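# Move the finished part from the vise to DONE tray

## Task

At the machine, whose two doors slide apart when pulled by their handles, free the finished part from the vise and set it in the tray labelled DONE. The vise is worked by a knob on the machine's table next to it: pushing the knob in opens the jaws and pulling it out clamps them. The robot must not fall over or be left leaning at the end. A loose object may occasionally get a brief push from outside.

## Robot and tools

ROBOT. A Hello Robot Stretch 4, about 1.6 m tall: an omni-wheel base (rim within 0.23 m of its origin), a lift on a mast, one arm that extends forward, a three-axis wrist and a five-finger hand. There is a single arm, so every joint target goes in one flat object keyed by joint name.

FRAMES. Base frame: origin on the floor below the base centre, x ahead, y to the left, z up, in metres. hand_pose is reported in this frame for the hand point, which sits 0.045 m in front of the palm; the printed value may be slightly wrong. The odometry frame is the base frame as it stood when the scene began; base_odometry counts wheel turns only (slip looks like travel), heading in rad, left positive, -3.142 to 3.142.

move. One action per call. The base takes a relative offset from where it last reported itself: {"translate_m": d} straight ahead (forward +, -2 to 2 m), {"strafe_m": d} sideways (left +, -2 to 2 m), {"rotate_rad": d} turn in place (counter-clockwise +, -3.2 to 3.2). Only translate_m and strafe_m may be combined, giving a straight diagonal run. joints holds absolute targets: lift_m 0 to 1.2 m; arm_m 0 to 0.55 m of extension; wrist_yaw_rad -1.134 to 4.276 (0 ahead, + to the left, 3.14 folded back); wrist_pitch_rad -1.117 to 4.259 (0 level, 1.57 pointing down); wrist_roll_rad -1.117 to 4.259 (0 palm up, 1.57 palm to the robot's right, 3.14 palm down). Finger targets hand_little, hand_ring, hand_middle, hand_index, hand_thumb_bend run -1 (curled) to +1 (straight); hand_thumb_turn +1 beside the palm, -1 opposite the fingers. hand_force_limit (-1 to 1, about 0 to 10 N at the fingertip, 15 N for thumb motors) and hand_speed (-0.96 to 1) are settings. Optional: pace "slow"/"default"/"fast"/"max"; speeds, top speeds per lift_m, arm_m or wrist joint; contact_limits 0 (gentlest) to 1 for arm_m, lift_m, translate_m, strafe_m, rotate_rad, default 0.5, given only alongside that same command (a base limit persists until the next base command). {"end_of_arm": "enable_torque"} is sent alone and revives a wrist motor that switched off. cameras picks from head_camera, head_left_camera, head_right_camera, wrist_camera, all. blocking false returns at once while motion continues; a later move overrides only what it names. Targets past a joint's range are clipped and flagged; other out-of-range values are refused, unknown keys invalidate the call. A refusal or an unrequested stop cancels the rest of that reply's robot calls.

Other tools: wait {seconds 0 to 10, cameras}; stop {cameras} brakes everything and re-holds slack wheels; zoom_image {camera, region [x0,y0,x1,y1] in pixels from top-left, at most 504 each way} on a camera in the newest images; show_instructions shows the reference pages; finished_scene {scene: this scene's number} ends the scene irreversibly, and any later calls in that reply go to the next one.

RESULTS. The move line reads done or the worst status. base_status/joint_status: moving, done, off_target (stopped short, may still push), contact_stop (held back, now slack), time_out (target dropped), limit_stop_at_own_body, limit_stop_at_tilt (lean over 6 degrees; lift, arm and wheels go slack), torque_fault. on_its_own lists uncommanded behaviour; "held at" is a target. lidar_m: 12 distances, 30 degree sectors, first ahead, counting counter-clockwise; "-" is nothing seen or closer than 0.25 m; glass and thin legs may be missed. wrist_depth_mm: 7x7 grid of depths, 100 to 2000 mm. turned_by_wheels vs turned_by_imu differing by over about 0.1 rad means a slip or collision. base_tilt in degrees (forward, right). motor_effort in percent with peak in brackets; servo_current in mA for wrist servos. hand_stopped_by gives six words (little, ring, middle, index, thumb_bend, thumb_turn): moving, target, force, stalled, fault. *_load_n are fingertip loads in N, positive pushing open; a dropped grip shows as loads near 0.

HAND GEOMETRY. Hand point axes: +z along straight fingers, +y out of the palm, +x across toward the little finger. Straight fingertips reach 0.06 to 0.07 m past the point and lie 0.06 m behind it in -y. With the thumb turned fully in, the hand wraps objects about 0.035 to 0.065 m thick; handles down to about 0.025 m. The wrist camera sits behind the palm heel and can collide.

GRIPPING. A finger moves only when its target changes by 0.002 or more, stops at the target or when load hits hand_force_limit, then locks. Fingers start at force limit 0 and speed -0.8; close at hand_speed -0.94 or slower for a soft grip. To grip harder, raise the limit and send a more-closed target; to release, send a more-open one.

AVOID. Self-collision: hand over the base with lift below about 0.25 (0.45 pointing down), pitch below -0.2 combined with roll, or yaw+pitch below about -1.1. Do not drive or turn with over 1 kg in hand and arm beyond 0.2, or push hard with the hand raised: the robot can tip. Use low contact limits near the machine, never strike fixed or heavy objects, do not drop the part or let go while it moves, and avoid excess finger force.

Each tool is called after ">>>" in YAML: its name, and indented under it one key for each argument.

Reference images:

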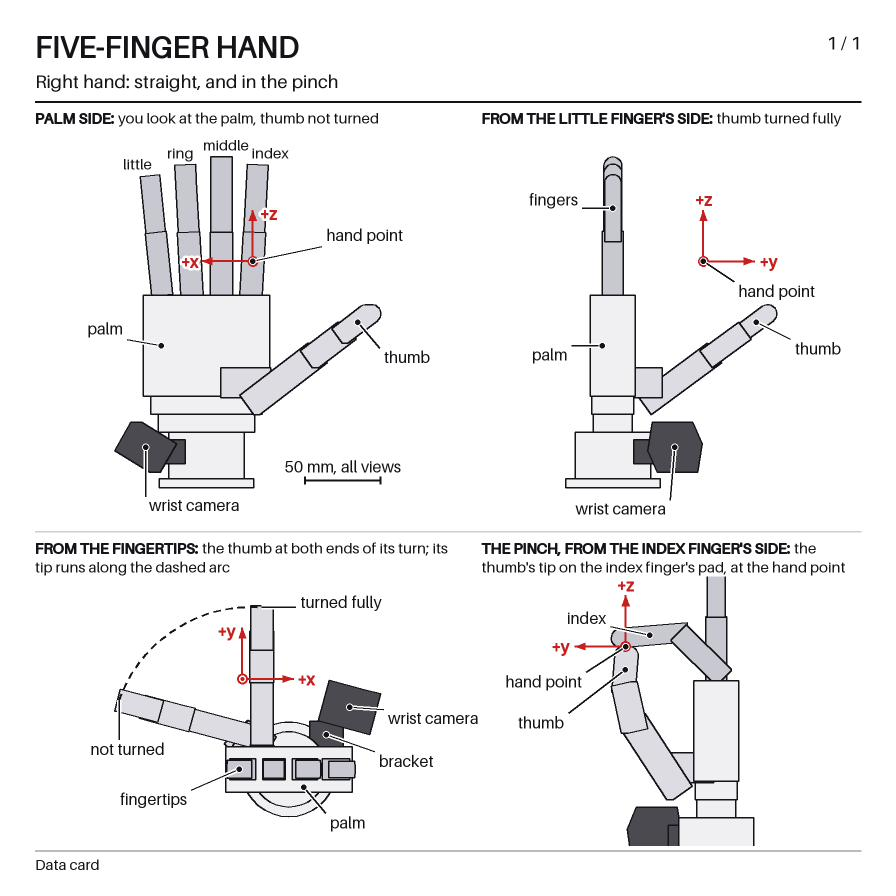

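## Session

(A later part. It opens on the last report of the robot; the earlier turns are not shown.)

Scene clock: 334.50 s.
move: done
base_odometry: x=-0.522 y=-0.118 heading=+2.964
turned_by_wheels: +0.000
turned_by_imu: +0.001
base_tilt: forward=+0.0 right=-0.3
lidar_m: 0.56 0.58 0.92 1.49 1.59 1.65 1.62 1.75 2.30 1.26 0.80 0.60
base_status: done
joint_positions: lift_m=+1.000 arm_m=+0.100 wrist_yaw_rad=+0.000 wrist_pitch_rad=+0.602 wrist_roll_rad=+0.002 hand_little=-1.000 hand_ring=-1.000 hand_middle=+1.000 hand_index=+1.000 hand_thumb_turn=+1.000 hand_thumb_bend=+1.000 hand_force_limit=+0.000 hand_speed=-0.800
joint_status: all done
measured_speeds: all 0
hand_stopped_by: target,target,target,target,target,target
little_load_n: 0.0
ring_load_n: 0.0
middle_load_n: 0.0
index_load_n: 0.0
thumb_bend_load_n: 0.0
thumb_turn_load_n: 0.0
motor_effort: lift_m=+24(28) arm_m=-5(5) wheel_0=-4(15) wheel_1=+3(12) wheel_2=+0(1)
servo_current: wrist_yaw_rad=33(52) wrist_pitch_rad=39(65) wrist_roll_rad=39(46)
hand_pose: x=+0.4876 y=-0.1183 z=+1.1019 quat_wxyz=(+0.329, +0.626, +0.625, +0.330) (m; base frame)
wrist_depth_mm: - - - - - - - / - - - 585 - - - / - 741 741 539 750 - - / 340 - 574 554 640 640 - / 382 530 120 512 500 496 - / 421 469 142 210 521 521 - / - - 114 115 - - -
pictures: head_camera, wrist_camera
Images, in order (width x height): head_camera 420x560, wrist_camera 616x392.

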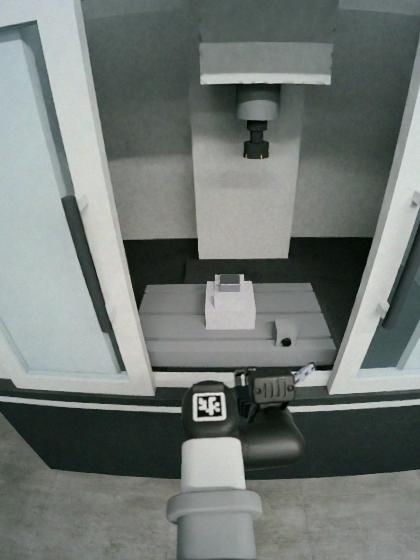

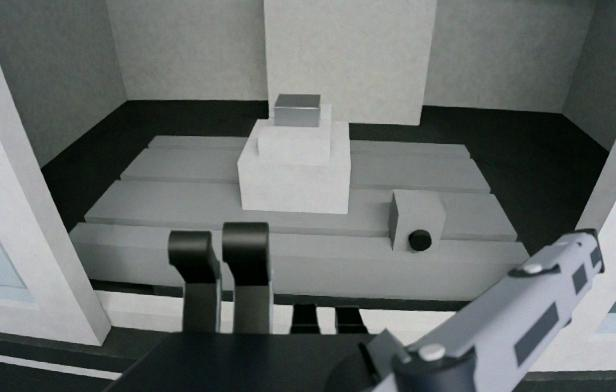

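>>> move:
  joints: {"wrist_roll_rad": 3.14, "wrist_pitch_rad": 0.57, "hand_speed": 0.2, "hand_thumb_turn": -1.0, "hand_ring": 1.0, "hand_little": 1.0, "lift_m": 1.15}
  base: {"strafe_m": -0.01}
  cameras: ["wrist_camera", "head_camera"]

Scene clock: 408.57 s.
move: done
base_odometry: x=-0.520 y=-0.108 heading=+2.964
turned_by_wheels: +0.000
turned_by_imu: -0.002
base_tilt: forward=+0.0 right=-0.2
lidar_m: 0.54 0.60 0.91 1.50 1.58 1.67 1.64 1.75 2.28 1.24 0.79 0.62
base_status: done
joint_positions: lift_m=+1.150 arm_m=+0.100 wrist_yaw_rad=+0.000 wrist_pitch_rad=+0.578 wrist_roll_rad=+3.138 hand_little=+1.000 hand_ring=+1.000 hand_middle=+1.000 hand_index=+1.000 hand_thumb_turn=-1.000 hand_thumb_bend=+1.000 hand_force_limit=+0.000 hand_speed=+0.200
joint_status: all done
measured_speeds: all 0
hand_stopped_by: target,target,target,target,target,target
little_load_n: 0.0
ring_load_n: 0.0
middle_load_n: 0.0
index_load_n: 0.0
thumb_bend_load_n: 0.0
thumb_turn_load_n: 0.0
motor_effort: lift_m=+24(30) arm_m=-5(5) wheel_0=+5(7) wheel_1=-5(10) wheel_2=+0(1)
servo_current: wrist_yaw_rad=39(59) wrist_pitch_rad=46(85) wrist_roll_rad=26(85)
hand_pose: x=+0.4236 y=-0.0568 z=+1.1563 quat_wxyz=(-0.336, +0.623, -0.621, +0.337) (m; base frame)
wrist_depth_mm: - - - - - - - / 484 508 - - - 559 - / 427 585 603 603 - 530 539 / 387 603 574 647 - 480 442 / - 768 759 621 - - 389 / - - 186 615 - - 362 / - - 114 - - - -
pictures: head_camera, wrist_camera
Images, in order (width x height): head_camera 420x560, wrist_camera 616x392.

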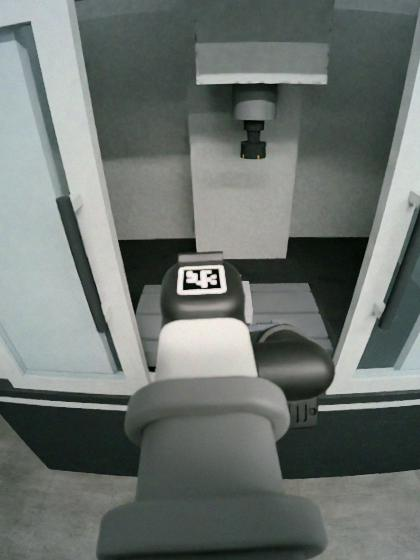

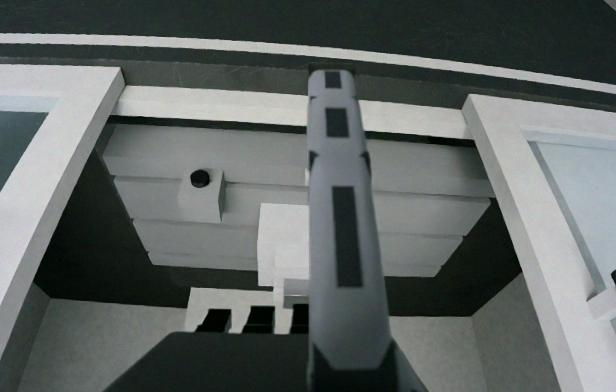

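>>> move:
  base: {"translate_m": 0.15}

>>> move:
  joints: {"arm_m": 0.4, "lift_m": 1.065, "wrist_pitch_rad": 0.57}
  cameras: ["wrist_camera", "head_camera"]

>>> zoom_image:
  camera: "wrist_camera"
  region: [150, 60, 550, 392]

Scene clock: 415.20 s.
move: done
base_odometry: x=-0.668 y=-0.082 heading=+2.965
turned_by_wheels: +0.000
turned_by_imu: +0.000
base_tilt: forward=+0.1 right=-0.2
lidar_m: 0.40 0.46 0.70 1.47 1.57 1.81 1.80 1.90 2.28 1.18 0.53 0.43
base_status: done
joint_positions: lift_m=+1.150 arm_m=+0.100 wrist_yaw_rad=+0.000 wrist_pitch_rad=+0.578 wrist_roll_rad=+3.138 hand_little=+1.000 hand_ring=+1.000 hand_middle=+1.000 hand_index=+1.000 hand_thumb_turn=-1.000 hand_thumb_bend=+1.000 hand_force_limit=+0.000 hand_speed=+0.200
joint_status: not commanded
measured_speeds: all 0
hand_stopped_by: target,target,target,target,target,target
little_load_n: 0.0
ring_load_n: 0.0
middle_load_n: 0.0
index_load_n: 0.0
thumb_bend_load_n: 0.0
thumb_turn_load_n: 0.0
motor_effort: lift_m=+24(25) arm_m=-4(5) wheel_0=+4(11) wheel_1=+5(9) wheel_2=-2(11)
servo_current: wrist_yaw_rad=39(59) wrist_pitch_rad=52(52) wrist_roll_rad=33(46)
hand_pose: x=+0.4236 y=-0.0568 z=+1.1564 quat_wxyz=(-0.336, +0.623, -0.621, +0.337) (m; base frame)
wrist_depth_mm: 504 517 525 549 - 436 387 / 477 466 484 484 525 512 368 / - 459 477 525 - 521 - / - 647 640 500 - 647 - / - - 723 517 - - - / - - 187 - - - - / - - 114 - - - -
pictures: none

Scene clock: 417.20 s.
move: done
base_odometry: x=-0.668 y=-0.082 heading=+2.965
turned_by_wheels: +0.000
turned_by_imu: +0.000
base_tilt: forward=+0.0 right=-0.2
lidar_m: 0.43 0.45 0.69 1.48 1.60 1.79 1.81 1.93 2.29 1.19 0.53 0.45
base_status: not commanded
joint_positions: lift_m=+1.065 arm_m=+0.400 wrist_yaw_rad=+0.000 wrist_pitch_rad=+0.577 wrist_roll_rad=+3.138 hand_little=+1.000 hand_ring=+1.000 hand_middle=+1.000 hand_index=+1.000 hand_thumb_turn=-1.000 hand_thumb_bend=+1.000 hand_force_limit=+0.000 hand_speed=+0.200
joint_status: all done
measured_speeds: all 0
hand_stopped_by: target,target,target,target,target,target
little_load_n: 0.0
ring_load_n: 0.0
middle_load_n: 0.0
index_load_n: 0.0
thumb_bend_load_n: 0.0
thumb_turn_load_n: 0.0
motor_effort: lift_m=+14(24) arm_m=+5(6) wheel_0=+4(4) wheel_1=+5(5) wheel_2=-2(2)
servo_current: wrist_yaw_rad=46(52) wrist_pitch_rad=39(72) wrist_roll_rad=39(52)
hand_pose: x=+0.7235 y=-0.0568 z=+1.0723 quat_wxyz=(-0.336, +0.623, -0.621, +0.337) (m; base frame)
wrist_depth_mm: 325 334 240 211 213 355 - / 364 366 283 223 274 368 366 / 421 427 319 230 - 427 413 / - - - - - - - / - - - - - - - / - - 164 - - - - / - - 114 - - - -
pictures: head_camera, wrist_camera
Images, in order (width x height): head_camera 420x560, wrist_camera 616x392.

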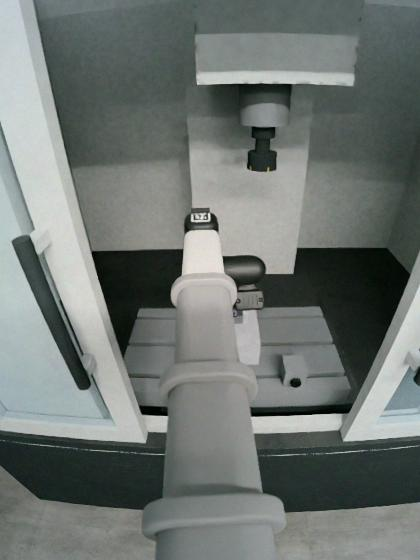

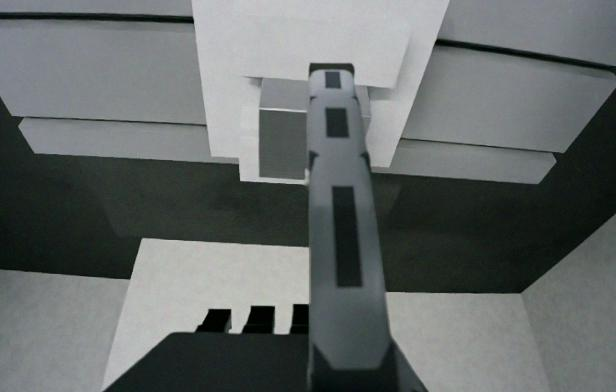

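Scaled by 1.260.

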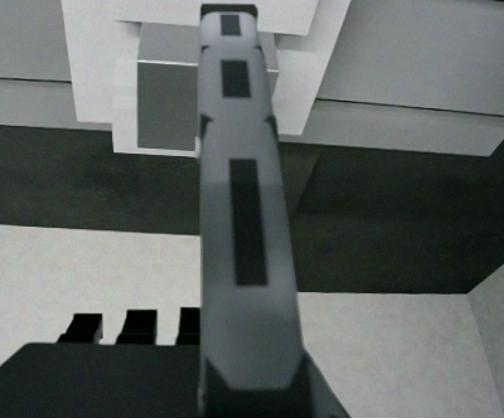

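>>> move:
  joints: {"arm_m": 0.4375, "lift_m": 1.02, "hand_thumb_bend": 0.75, "hand_index": 0.7, "hand_middle": 0.7}
  base: {"strafe_m": -0.006}
  pace: "slow"
  cameras: ["wrist_camera"]

>>> zoom_image:
  camera: "wrist_camera"
  region: [150, 0, 550, 332]

Scene clock: 439.50 s.
move: done
base_odometry: x=-0.667 y=-0.076 heading=+2.965
turned_by_wheels: +0.000
turned_by_imu: -0.001
base_tilt: forward=+0.1 right=-0.3
lidar_m: 0.43 0.44 0.69 1.49 1.61 1.82 1.81 1.92 2.26 1.18 0.51 0.45
base_status: done
joint_positions: lift_m=+1.020 arm_m=+0.437 wrist_yaw_rad=+0.000 wrist_pitch_rad=+0.577 wrist_roll_rad=+3.138 hand_little=+1.000 hand_ring=+1.000 hand_middle=+0.700 hand_index=+0.700 hand_thumb_turn=-1.000 hand_thumb_bend=+0.750 hand_force_limit=+0.000 hand_speed=+0.200
joint_status: all done
measured_speeds: all 0
hand_stopped_by: target,target,target,target,target,target
little_load_n: 0.0
ring_load_n: 0.0
middle_load_n: 0.0
index_load_n: 0.0
thumb_bend_load_n: 0.0
thumb_turn_load_n: 0.0
motor_effort: lift_m=+14(18) arm_m=+5(7) wheel_0=+6(9) wheel_1=-4(6) wheel_2=+0(2)
servo_current: wrist_yaw_rad=39(59) wrist_pitch_rad=46(52) wrist_roll_rad=26(46)
hand_pose: x=+0.7609 y=-0.0568 z=+1.0273 quat_wxyz=(-0.336, +0.623, -0.621, +0.337) (m; base frame)
wrist_depth_mm: 279 282 189 160 159 274 297 / 312 315 223 169 175 315 315 / 364 370 250 160 171 370 366 / - - - 195 - 410 - / - - - - - - - / - - 164 186 - - 1160 / - - 114 - - - -
pictures: wrist_camera
Images, in order (width x height): wrist_camera 616x392.

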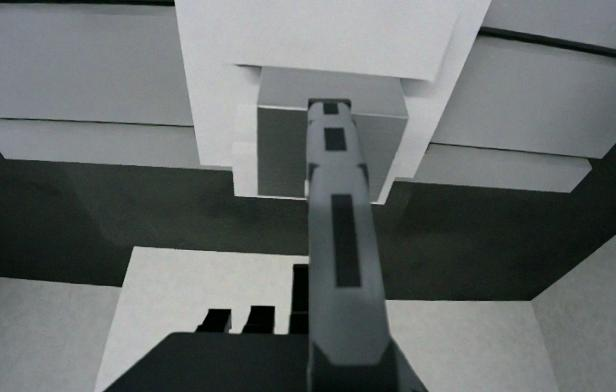

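Scaled by 1.260.

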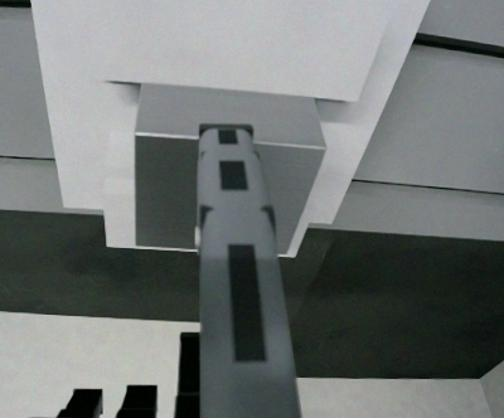

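>>> move:
  joints: {"arm_m": 0.434, "lift_m": 0.98}
  pace: "slow"
  contact_limits: {"lift_m": 0.2}
  cameras: ["wrist_camera", "head_camera"]

>>> zoom_image:
  camera: "wrist_camera"
  region: [150, 0, 550, 332]

Scene clock: 445.33 s.
move: done
base_odometry: x=-0.667 y=-0.076 heading=+2.965
turned_by_wheels: +0.000
turned_by_imu: +0.000
base_tilt: forward=+0.0 right=-0.2
lidar_m: 0.40 0.45 0.67 1.48 1.58 1.81 1.80 1.94 2.27 1.18 0.53 0.46
base_status: not commanded
joint_positions: lift_m=+0.980 arm_m=+0.434 wrist_yaw_rad=+0.000 wrist_pitch_rad=+0.577 wrist_roll_rad=+3.138 hand_little=+1.000 hand_ring=+1.000 hand_middle=+0.700 hand_index=+0.700 hand_thumb_turn=-1.000 hand_thumb_bend=+0.750 hand_force_limit=+0.000 hand_speed=+0.200
joint_status: all done
measured_speeds: all 0
hand_stopped_by: target,target,target,target,target,target
little_load_n: 0.0
ring_load_n: 0.0
middle_load_n: 0.0
index_load_n: 0.0
thumb_bend_load_n: 0.0
thumb_turn_load_n: 0.0
motor_effort: lift_m=+14(17) arm_m=-5(7) wheel_0=+6(6) wheel_1=-4(4) wheel_2=+0(0)
servo_current: wrist_yaw_rad=46(52) wrist_pitch_rad=46(52) wrist_roll_rad=39(39)
contact_limits: lift_m 0.2
hand_pose: x=+0.7577 y=-0.0568 z=+0.9873 quat_wxyz=(-0.336, +0.623, -0.621, +0.337) (m; base frame)
wrist_depth_mm: 246 247 124 125 132 148 - / 267 270 139 136 135 138 276 / 312 315 204 141 152 315 312 / 359 359 225 138 142 373 377 / - - - 169 - - - / - - 164 186 - - 1138 / - - 114 - - - -
pictures: head_camera, wrist_camera
Images, in order (width x height): head_camera 420x560, wrist_camera 616x392.

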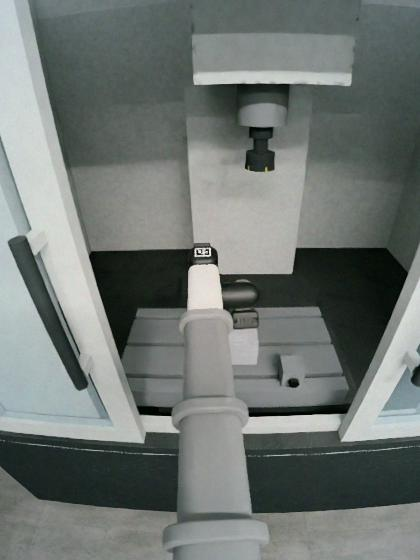

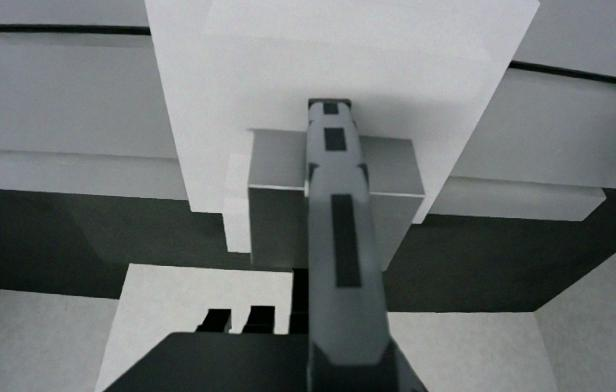

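Scaled by 1.260.

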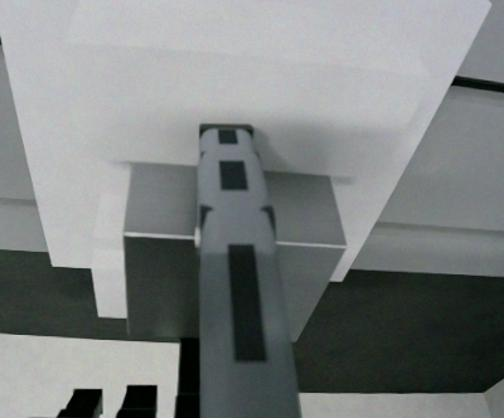

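>>> move:
  joints: {"hand_speed": -0.9, "hand_force_limit": -0.4, "hand_index": -0.2, "hand_middle": -0.2, "hand_thumb_bend": 0.0}
  cameras: ["wrist_camera"]

>>> zoom_image:
  camera: "wrist_camera"
  region: [150, 0, 550, 332]

Scene clock: 453.90 s.
move: off_target
base_odometry: x=-0.667 y=-0.076 heading=+2.965
turned_by_wheels: +0.000
turned_by_imu: +0.000
base_tilt: forward=+0.1 right=-0.3
lidar_m: 0.43 0.44 0.67 1.50 1.59 1.80 1.81 1.91 2.30 1.19 0.51 0.45
base_status: not commanded
joint_positions: lift_m=+0.980 arm_m=+0.434 wrist_yaw_rad=+0.000 wrist_pitch_rad=+0.575 wrist_roll_rad=+3.138 hand_little=+1.000 hand_ring=+1.000 hand_middle=+0.348 hand_index=+0.394 hand_thumb_turn=-1.000 hand_thumb_bend=+0.577 hand_force_limit=-0.400 hand_speed=-0.900
joint_status: hand_middle off_target (ended at +0.348, target -0.200); hand_index off_target (ended at +0.394, target -0.200); hand_thumb_bend off_target (ended at +0.577, target +0.000); the others done
measured_speeds: all 0
hand_stopped_by: target,target,force,force,force,target
little_load_n: 0.0
ring_load_n: 0.0
middle_load_n: 4.0
index_load_n: 2.0
thumb_bend_load_n: 6.0
thumb_turn_load_n: 1.0
motor_effort: lift_m=+14(14) arm_m=-5(5) wheel_0=+6(6) wheel_1=-4(4) wheel_2=+0(0)
servo_current: wrist_yaw_rad=46(59) wrist_pitch_rad=46(52) wrist_roll_rad=33(46)
contact_limits: lift_m 0.2
hand_pose: x=+0.7581 y=-0.0568 z=+0.9877 quat_wxyz=(-0.337, +0.622, -0.620, +0.338) (m; base frame)
wrist_depth_mm: 246 248 125 125 130 149 - / 267 271 140 140 136 139 277 / 314 315 204 140 151 314 315 / 362 359 227 139 140 377 377 / - - - 171 - - - / - - 164 163 - - 1160 / - - 114 - - - -
pictures: wrist_camera
Images, in order (width x height): wrist_camera 616x392.

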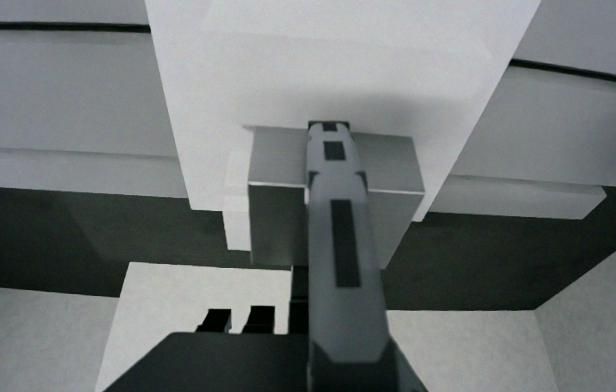

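Scaled by 1.260.

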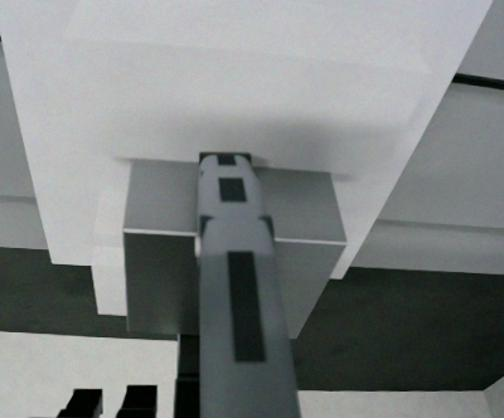

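>>> move:
  joints: {"hand_force_limit": 0.6, "hand_index": -0.3, "hand_middle": -0.3, "hand_thumb_bend": -0.2}
  cameras: []

>>> move:
  joints: {"lift_m": 1.01}
  pace: "slow"
  cameras: ["wrist_camera"]

Scene clock: 458.87 s.
move: off_target
base_odometry: x=-0.667 y=-0.076 heading=+2.965
turned_by_wheels: +0.000
turned_by_imu: +0.000
base_tilt: forward=+0.0 right=-0.2
lidar_m: 0.42 0.47 0.68 1.47 1.58 1.83 1.80 1.92 2.27 1.18 0.53 0.43
base_status: not commanded
joint_positions: lift_m=+0.980 arm_m=+0.434 wrist_yaw_rad=+0.000 wrist_pitch_rad=+0.572 wrist_roll_rad=+3.138 hand_little=+1.000 hand_ring=+1.000 hand_middle=+0.323 hand_index=+0.360 hand_thumb_turn=-1.000 hand_thumb_bend=+0.575 hand_force_limit=+0.600 hand_speed=-0.900
joint_status: hand_middle off_target (ended at +0.323, target -0.300); hand_index off_target (ended at +0.360, target -0.300); hand_thumb_bend off_target (ended at +0.575, target -0.200); the others done
measured_speeds: all 0
hand_stopped_by: target,target,force,force,force,target
little_load_n: 0.0
ring_load_n: 0.0
middle_load_n: 7.0
index_load_n: 10.0
thumb_bend_load_n: 14.0
thumb_turn_load_n: 0.0
motor_effort: lift_m=+14(14) arm_m=-5(5) wheel_0=+6(6) wheel_1=-3(4) wheel_2=+0(0)
servo_current: wrist_yaw_rad=46(52) wrist_pitch_rad=33(46) wrist_roll_rad=33(39)
contact_limits: lift_m 0.2
hand_pose: x=+0.7585 y=-0.0568 z=+0.9880 quat_wxyz=(-0.338, +0.622, -0.620, +0.339) (m; base frame)
wrist_depth_mm: 245 248 124 124 128 149 - / 267 270 140 140 136 136 277 / 314 315 206 140 149 307 317 / 359 362 228 139 139 379 375 / - - - 171 - - - / - - 164 163 - - 1160 / - - 114 - - - -
pictures: none
No camera images: "cameras" was empty.

Scene clock: 459.93 s.
move: done
base_odometry: x=-0.667 y=-0.076 heading=+2.965
turned_by_wheels: +0.000
turned_by_imu: +0.000
base_tilt: forward=+0.1 right=-0.2
lidar_m: 0.42 0.45 0.67 1.49 1.58 1.82 1.79 1.91 2.27 1.18 0.52 0.44
base_status: not commanded
joint_positions: lift_m=+1.010 arm_m=+0.434 wrist_yaw_rad=+0.000 wrist_pitch_rad=+0.572 wrist_roll_rad=+3.138 hand_little=+1.000 hand_ring=+1.000 hand_middle=+0.322 hand_index=+0.359 hand_thumb_turn=-1.000 hand_thumb_bend=+0.572 hand_force_limit=+0.600 hand_speed=-0.900
joint_status: all done
measured_speeds: all 0
hand_stopped_by: target,target,force,force,force,target
little_load_n: -0.5
ring_load_n: 0.0
middle_load_n: 0.0
index_load_n: 0.0
thumb_bend_load_n: 0.0
thumb_turn_load_n: 0.0
motor_effort: lift_m=+24(30) arm_m=-5(5) wheel_0=+4(6) wheel_1=-4(4) wheel_2=+0(0)
servo_current: wrist_yaw_rad=52(59) wrist_pitch_rad=39(46) wrist_roll_rad=33(39)
hand_pose: x=+0.7585 y=-0.0568 z=+1.0172 quat_wxyz=(-0.338, +0.622, -0.620, +0.339) (m; base frame)
wrist_depth_mm: 270 271 178 148 149 259 271 / 300 303 210 165 170 306 304 / 355 359 230 155 162 357 355 / - - 226 179 - 410 410 / - - - - - - - / - - 164 163 - - 1160 / - - 114 - - - -
pictures: wrist_camera
Images, in order (width x height): wrist_camera 616x392.

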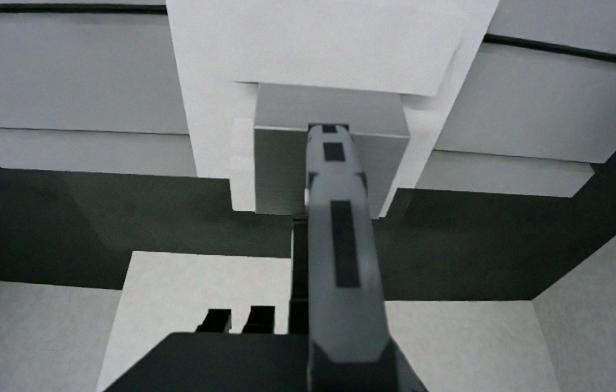

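>>> zoom_image:
  camera: "wrist_camera"
  region: [200, 60, 450, 240]

>>> move:
  joints: {"lift_m": 1.1}
  cameras: ["head_camera", "wrist_camera"]

>>> zoom_image:
  camera: "wrist_camera"
  region: [180, 20, 430, 240]

>>> zoom_image:
  camera: "head_camera"
  region: [220, 300, 350, 430]

Scaled by 2.016.

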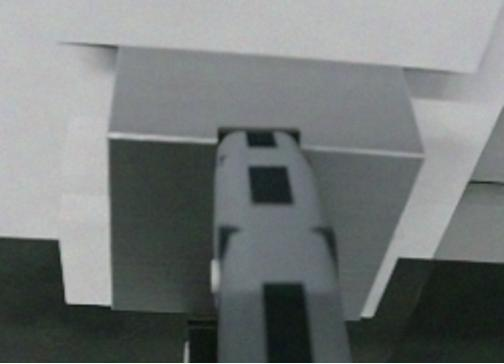

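Scene clock: 467.70 s.
move: done
base_odometry: x=-0.667 y=-0.076 heading=+2.965
turned_by_wheels: +0.000
turned_by_imu: +0.000
base_tilt: forward=+0.0 right=-0.3
lidar_m: 0.42 0.45 0.68 1.49 1.59 1.81 1.79 1.93 2.29 1.17 0.52 0.44
base_status: not commanded
joint_positions: lift_m=+1.100 arm_m=+0.434 wrist_yaw_rad=+0.000 wrist_pitch_rad=+0.572 wrist_roll_rad=+3.138 hand_little=+1.000 hand_ring=+1.000 hand_middle=+0.322 hand_index=+0.359 hand_thumb_turn=-1.000 hand_thumb_bend=+0.572 hand_force_limit=+0.600 hand_speed=-0.900
joint_status: all done
measured_speeds: all 0
hand_stopped_by: target,target,force,force,force,target
little_load_n: 0.0
ring_load_n: 0.0
middle_load_n: 0.0
index_load_n: 0.0
thumb_bend_load_n: 0.0
thumb_turn_load_n: 0.0
motor_effort: lift_m=+24(28) arm_m=-4(5) wheel_0=+4(4) wheel_1=-4(4) wheel_2=+0(0)
servo_current: wrist_yaw_rad=46(52) wrist_pitch_rad=39(46) wrist_roll_rad=20(46)
hand_pose: x=+0.7585 y=-0.0568 z=+1.1072 quat_wxyz=(-0.338, +0.622, -0.620, +0.339) (m; base frame)
wrist_depth_mm: 362 364 291 216 276 368 364 / 404 415 387 241 325 413 410 / - - - 133 449 462 - / - - - - - - - / - - - - - - 1138 / - - 164 163 - - - / - - 114 - - - -
pictures: head_camera, wrist_camera
Images, in order (width x height): head_camera 420x560, wrist_camera 616x392.

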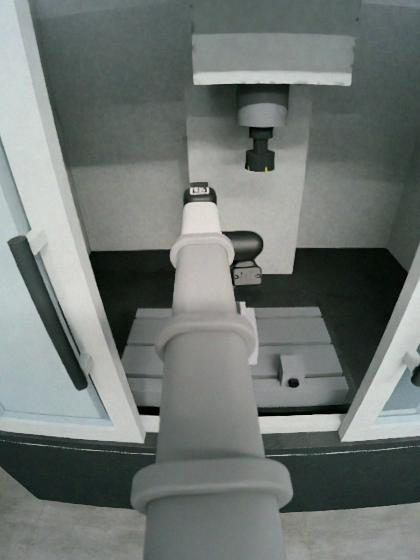

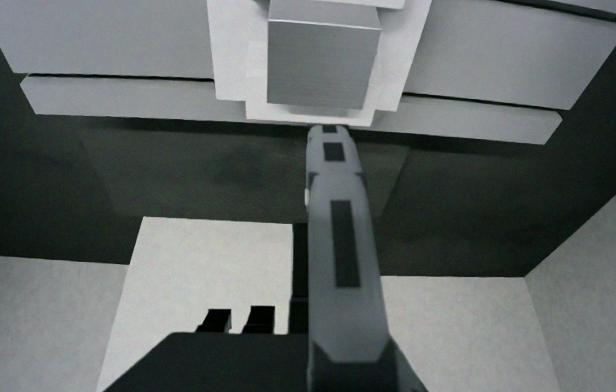

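Scaled by 2.016.

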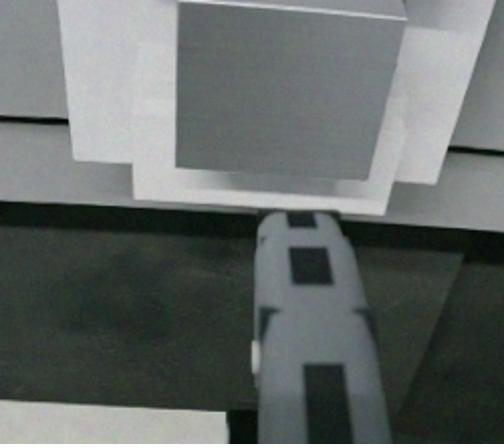

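Scaled by 3.877 from the camera's 420x560 image, which has a finer 1200x1600 frame.

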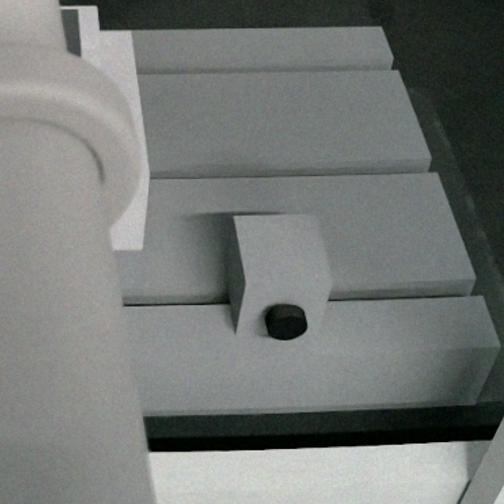

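>>> move:
  joints: {"arm_m": 0.05, "hand_speed": 0.3, "hand_thumb_bend": 1.0, "hand_thumb_turn": 1.0, "hand_middle": 1.0, "hand_index": 0.0, "hand_ring": 0.0, "hand_little": 0.0}

>>> move:
  joints: {"wrist_roll_rad": 0.0, "wrist_pitch_rad": 0.35, "lift_m": 0.812}
  base: {"strafe_m": -0.128}
  cameras: ["head_camera", "wrist_camera"]

Scene clock: 488.00 s.
move: done
base_odometry: x=-0.667 y=-0.076 heading=+2.965
turned_by_wheels: +0.000
turned_by_imu: -0.001
base_tilt: forward=+0.1 right=-0.2
lidar_m: 0.42 0.44 0.67 1.48 1.62 1.83 1.80 1.91 2.24 1.18 0.49 0.44
base_status: not commanded
joint_positions: lift_m=+1.100 arm_m=+0.050 wrist_yaw_rad=+0.000 wrist_pitch_rad=+0.572 wrist_roll_rad=+3.138 hand_little=+0.000 hand_ring=+0.000 hand_middle=+1.000 hand_index=+0.000 hand_thumb_turn=+1.000 hand_thumb_bend=+1.000 hand_force_limit=+0.600 hand_speed=+0.300
joint_status: all done
measured_speeds: all 0
hand_stopped_by: target,target,target,target,target,target
little_load_n: 0.0
ring_load_n: 0.0
middle_load_n: 0.0
index_load_n: 0.0
thumb_bend_load_n: 0.0
thumb_turn_load_n: 0.0
motor_effort: lift_m=+24(24) arm_m=-5(7) wheel_0=+4(4) wheel_1=-4(4) wheel_2=+0(0)
servo_current: wrist_yaw_rad=39(59) wrist_pitch_rad=39(46) wrist_roll_rad=39(46)
hand_pose: x=+0.3745 y=-0.0568 z=+1.1072 quat_wxyz=(-0.338, +0.622, -0.620, +0.339) (m; base frame)
wrist_depth_mm: 394 - - - - - - / 366 521 530 539 549 455 410 / 477 480 484 496 508 512 382 / - 569 459 539 - 530 - / - 668 170 512 683 676 - / 1397 - 156 166 156 - - / - - 114 116 - - -
pictures: none

Scene clock: 490.37 s.
move: done
base_odometry: x=-0.644 y=+0.049 heading=+2.965
turned_by_wheels: +0.000
turned_by_imu: +0.000
base_tilt: forward=+0.0 right=-0.3
lidar_m: 0.41 0.45 0.69 1.62 1.73 1.83 1.79 1.94 2.16 1.05 0.60 0.44
base_status: done
joint_positions: lift_m=+0.812 arm_m=+0.050 wrist_yaw_rad=+0.000 wrist_pitch_rad=+0.358 wrist_roll_rad=+0.002 hand_little=+0.000 hand_ring=+0.000 hand_middle=+1.000 hand_index=+0.000 hand_thumb_turn=+1.000 hand_thumb_bend=+1.000 hand_force_limit=+0.600 hand_speed=+0.300
joint_status: all done
measured_speeds: all 0
hand_stopped_by: target,target,target,target,target,target
little_load_n: 0.0
ring_load_n: 0.0
middle_load_n: 0.0
index_load_n: 0.0
thumb_bend_load_n: 0.0
thumb_turn_load_n: 0.0
motor_effort: lift_m=+14(22) arm_m=-4(5) wheel_0=+3(14) wheel_1=-1(11) wheel_2=+0(2)
servo_current: wrist_yaw_rad=52(52) wrist_pitch_rad=46(124) wrist_roll_rad=20(85)
hand_pose: x=+0.4495 y=-0.1183 z=+0.9692 quat_wxyz=(+0.402, +0.582, +0.581, +0.403) (m; base frame)
wrist_depth_mm: - - - - - - - / 1397 - - - - - - / 1464 387 415 - - - - / 564 397 394 343 564 - 180 / 345 349 170 301 330 330 - / 336 332 159 186 310 312 - / 285 345 114 115 - - -
pictures: head_camera, wrist_camera
Images, in order (width x height): head_camera 420x560, wrist_camera 616x392.

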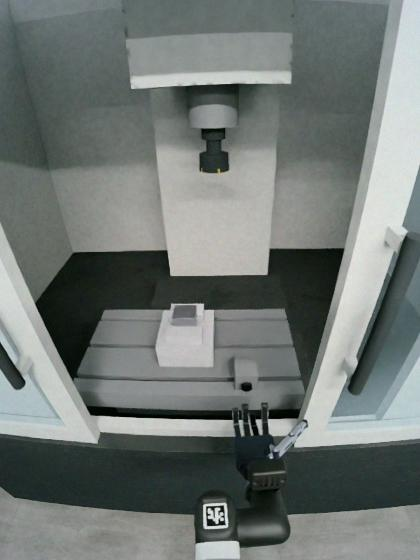

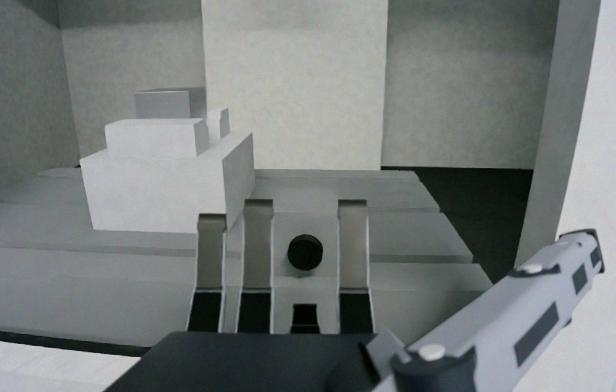

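>>> zoom_image:
  camera: "wrist_camera"
  region: [60, 60, 360, 300]

>>> zoom_image:
  camera: "head_camera"
  region: [140, 290, 270, 410]

Scaled by 1.680.

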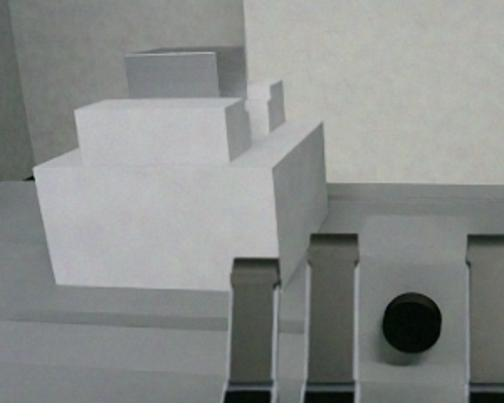

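Scaled by 3.877 from the camera's 420x560 image, which has a finer 1200x1600 frame.

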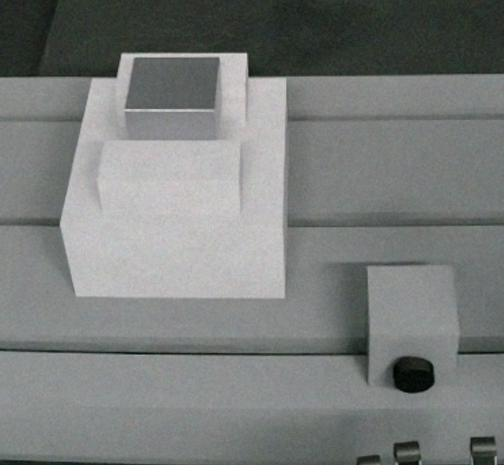

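>>> move:
  joints: {"lift_m": 0.8225, "arm_m": 0.1}
  pace: "slow"
  contact_limits: {"arm_m": 0.0}
  cameras: ["wrist_camera", "head_camera"]

>>> zoom_image:
  camera: "wrist_camera"
  region: [200, 180, 420, 340]

>>> zoom_image:
  camera: "head_camera"
  region: [200, 340, 300, 440]

Scene clock: 523.97 s.
move: done
base_odometry: x=-0.644 y=+0.049 heading=+2.965
turned_by_wheels: +0.000
turned_by_imu: -0.001
base_tilt: forward=+0.1 right=-0.2
lidar_m: 0.41 0.44 0.66 1.62 1.73 1.83 1.82 1.95 2.16 1.05 0.57 0.42
base_status: not commanded
joint_positions: lift_m=+0.822 arm_m=+0.100 wrist_yaw_rad=+0.000 wrist_pitch_rad=+0.358 wrist_roll_rad=+0.002 hand_little=+0.000 hand_ring=+0.000 hand_middle=+1.000 hand_index=+0.000 hand_thumb_turn=+1.000 hand_thumb_bend=+1.000 hand_force_limit=+0.600 hand_speed=+0.300
joint_status: all done
measured_speeds: all 0
hand_stopped_by: target,target,target,target,target,target
little_load_n: 0.0
ring_load_n: 0.0
middle_load_n: 0.0
index_load_n: 0.0
thumb_bend_load_n: 0.0
thumb_turn_load_n: 0.0
motor_effort: lift_m=+25(28) arm_m=+4(6) wheel_0=+3(3) wheel_1=-1(1) wheel_2=+0(0)
servo_current: wrist_yaw_rad=52(52) wrist_pitch_rad=46(59) wrist_roll_rad=33(46)
contact_limits: arm_m 0
hand_pose: x=+0.4993 y=-0.1183 z=+0.9789 quat_wxyz=(+0.402, +0.582, +0.581, +0.403) (m; base frame)
wrist_depth_mm: - - - - - - - / 1336 - - - - - 1255 / 1430 353 424 - - - - / 469 349 349 554 549 - - / - 364 170 267 171 - - / 291 296 155 210 273 - - / 293 285 114 115 - - -
pictures: head_camera, wrist_camera
Images, in order (width x height): head_camera 420x560, wrist_camera 616x392.

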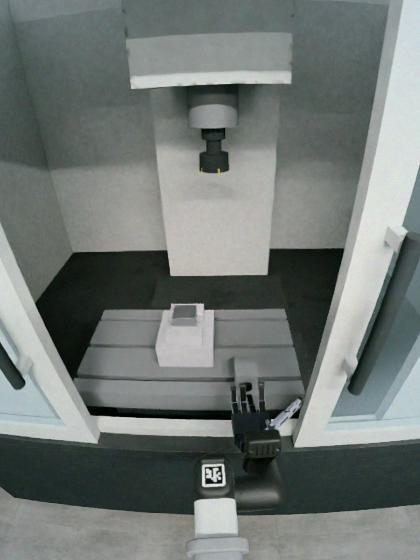

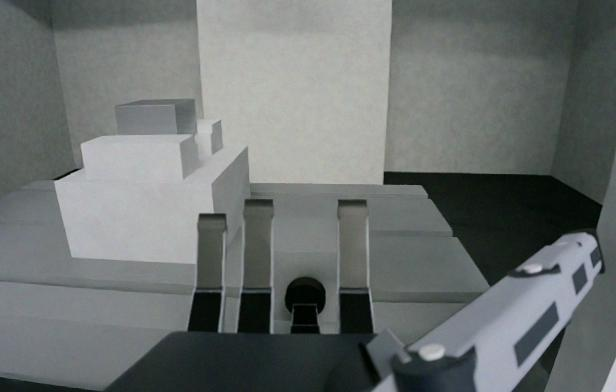

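Scaled by 2.291.

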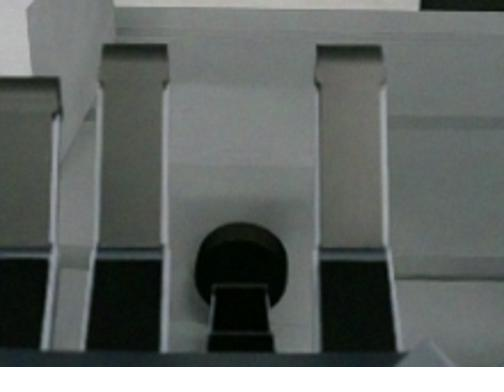

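Scaled by 5.040 from the camera's 420x560 image, which has a finer 1200x1600 frame.

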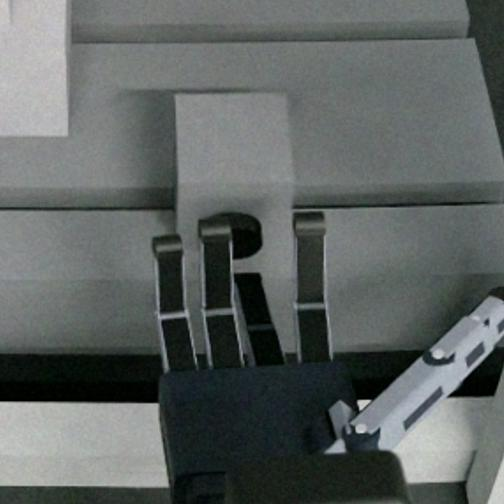

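>>> move:
  joints: {"arm_m": 0.125}
  pace: "slow"
  contact_limits: {"arm_m": 0.1}
  cameras: ["wrist_camera", "head_camera"]

>>> zoom_image:
  camera: "wrist_camera"
  region: [200, 180, 420, 340]

>>> zoom_image:
  camera: "head_camera"
  region: [200, 340, 300, 440]

>>> move:
  joints: {"arm_m": 0.145}
  pace: "slow"
  contact_limits: {"arm_m": 0.3}
  cameras: ["wrist_camera", "head_camera"]

>>> zoom_image:
  camera: "wrist_camera"
  region: [200, 180, 420, 340]

>>> zoom_image:
  camera: "head_camera"
  region: [200, 340, 300, 440]

Scene clock: 532.13 s.
move: done
base_odometry: x=-0.644 y=+0.049 heading=+2.965
turned_by_wheels: +0.000
turned_by_imu: +0.000
base_tilt: forward=+0.0 right=-0.3
lidar_m: 0.42 0.47 0.63 1.63 1.73 1.83 1.79 1.93 2.14 1.04 0.58 0.41
base_status: not commanded
joint_positions: lift_m=+0.822 arm_m=+0.125 wrist_yaw_rad=+0.000 wrist_pitch_rad=+0.358 wrist_roll_rad=+0.002 hand_little=+0.000 hand_ring=+0.000 hand_middle=+1.000 hand_index=+0.000 hand_thumb_turn=+1.000 hand_thumb_bend=+1.000 hand_force_limit=+0.600 hand_speed=+0.300
joint_status: all done
measured_speeds: all 0
hand_stopped_by: target,target,target,target,target,target
little_load_n: 0.0
ring_load_n: 0.0
middle_load_n: 0.0
index_load_n: 0.0
thumb_bend_load_n: 0.0
thumb_turn_load_n: 0.0
motor_effort: lift_m=+25(25) arm_m=+4(6) wheel_0=+3(3) wheel_1=-1(2) wheel_2=+0(0)
servo_current: wrist_yaw_rad=52(52) wrist_pitch_rad=46(52) wrist_roll_rad=33(46)
contact_limits: arm_m 0.1
hand_pose: x=+0.5243 y=-0.1183 z=+0.9789 quat_wxyz=(+0.402, +0.582, +0.581, +0.403) (m; base frame)
wrist_depth_mm: - - - - - - - / 1336 - - - - - - / 1336 345 407 - - - 1308 / 330 322 334 500 504 - - / 342 338 171 250 410 - - / 279 285 156 210 274 - - / 259 257 114 115 - - -
pictures: head_camera, wrist_camera
Images, in order (width x height): head_camera 420x560, wrist_camera 616x392.

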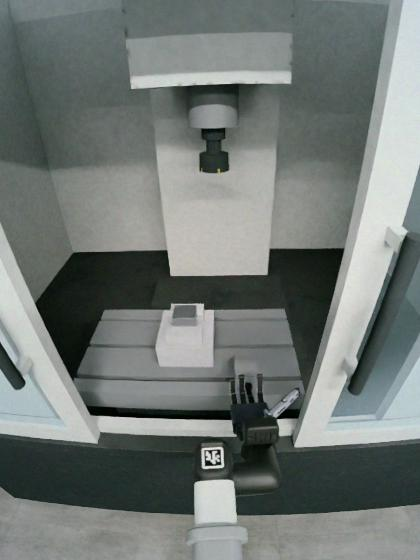

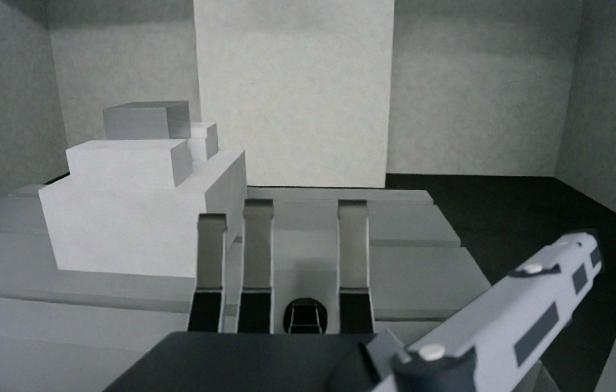

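Scaled by 2.291.

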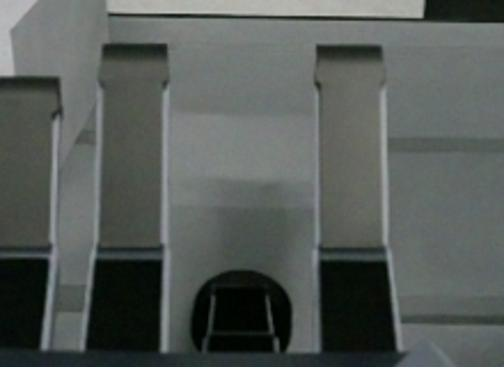

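Scaled by 5.040 from the camera's 420x560 image, which has a finer 1200x1600 frame.

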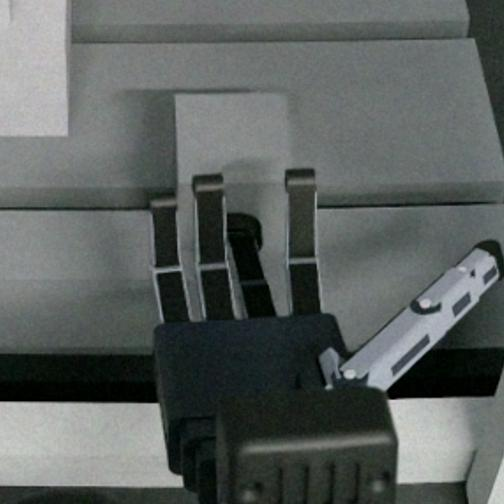

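Scene clock: 533.30 s.
move: done
base_odometry: x=-0.644 y=+0.049 heading=+2.965
turned_by_wheels: +0.000
turned_by_imu: +0.000
base_tilt: forward=+0.1 right=-0.3
lidar_m: 0.41 0.44 0.67 1.61 1.76 1.81 1.80 1.94 2.15 1.05 0.57 0.42
base_status: not commanded
joint_positions: lift_m=+0.822 arm_m=+0.145 wrist_yaw_rad=+0.000 wrist_pitch_rad=+0.355 wrist_roll_rad=+0.002 hand_little=+0.000 hand_ring=+0.000 hand_middle=+1.000 hand_index=+0.000 hand_thumb_turn=+1.000 hand_thumb_bend=+1.000 hand_force_limit=+0.600 hand_speed=+0.300
joint_status: all done
measured_speeds: all 0
hand_stopped_by: target,target,target,target,target,target
little_load_n: 0.0
ring_load_n: 0.0
middle_load_n: -2.5
index_load_n: 0.0
thumb_bend_load_n: 0.0
thumb_turn_load_n: 0.0
motor_effort: lift_m=+24(25) arm_m=+5(6) wheel_0=+3(3) wheel_1=-1(1) wheel_2=+0(0)
servo_current: wrist_yaw_rad=52(52) wrist_pitch_rad=39(59) wrist_roll_rad=33(39)
contact_limits: arm_m 0.3
hand_pose: x=+0.5443 y=-0.1183 z=+0.9798 quat_wxyz=(+0.403, +0.581, +0.580, +0.404) (m; base frame)
wrist_depth_mm: - - - - - - - / 1281 - - - - - - / 1336 327 415 - - - 1281 / 306 301 342 512 517 - - / 319 315 171 254 394 - - / 297 301 156 210 165 - - / 249 252 114 115 - - -
pictures: head_camera, wrist_camera
Images, in order (width x height): head_camera 420x560, wrist_camera 616x392.

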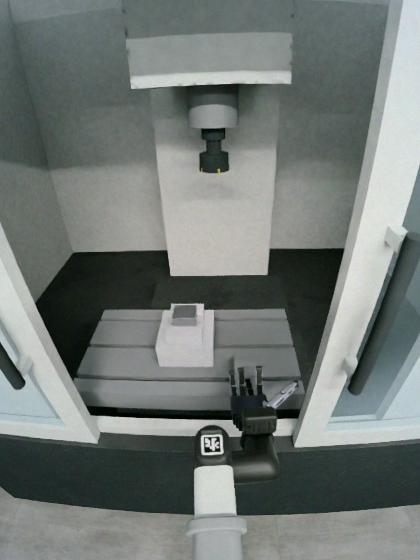

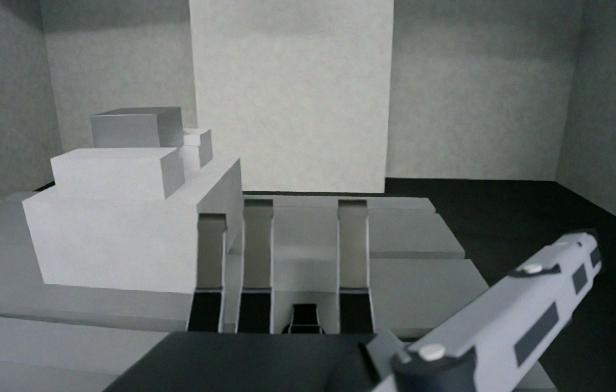

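Scaled by 2.291.

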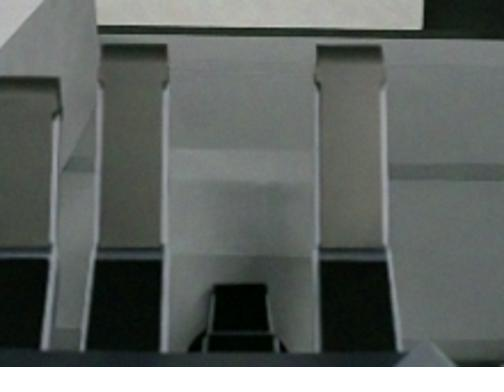

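Scaled by 5.040 from the camera's 420x560 image, which has a finer 1200x1600 frame.

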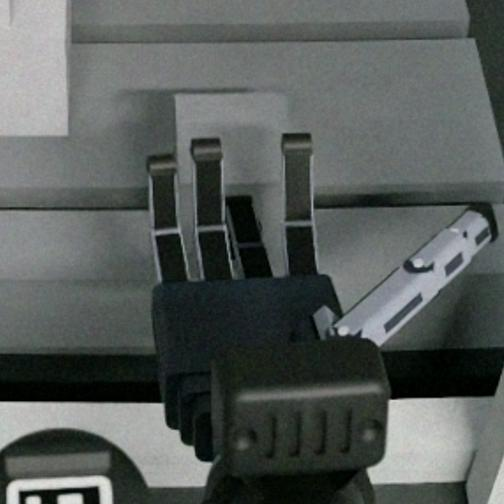

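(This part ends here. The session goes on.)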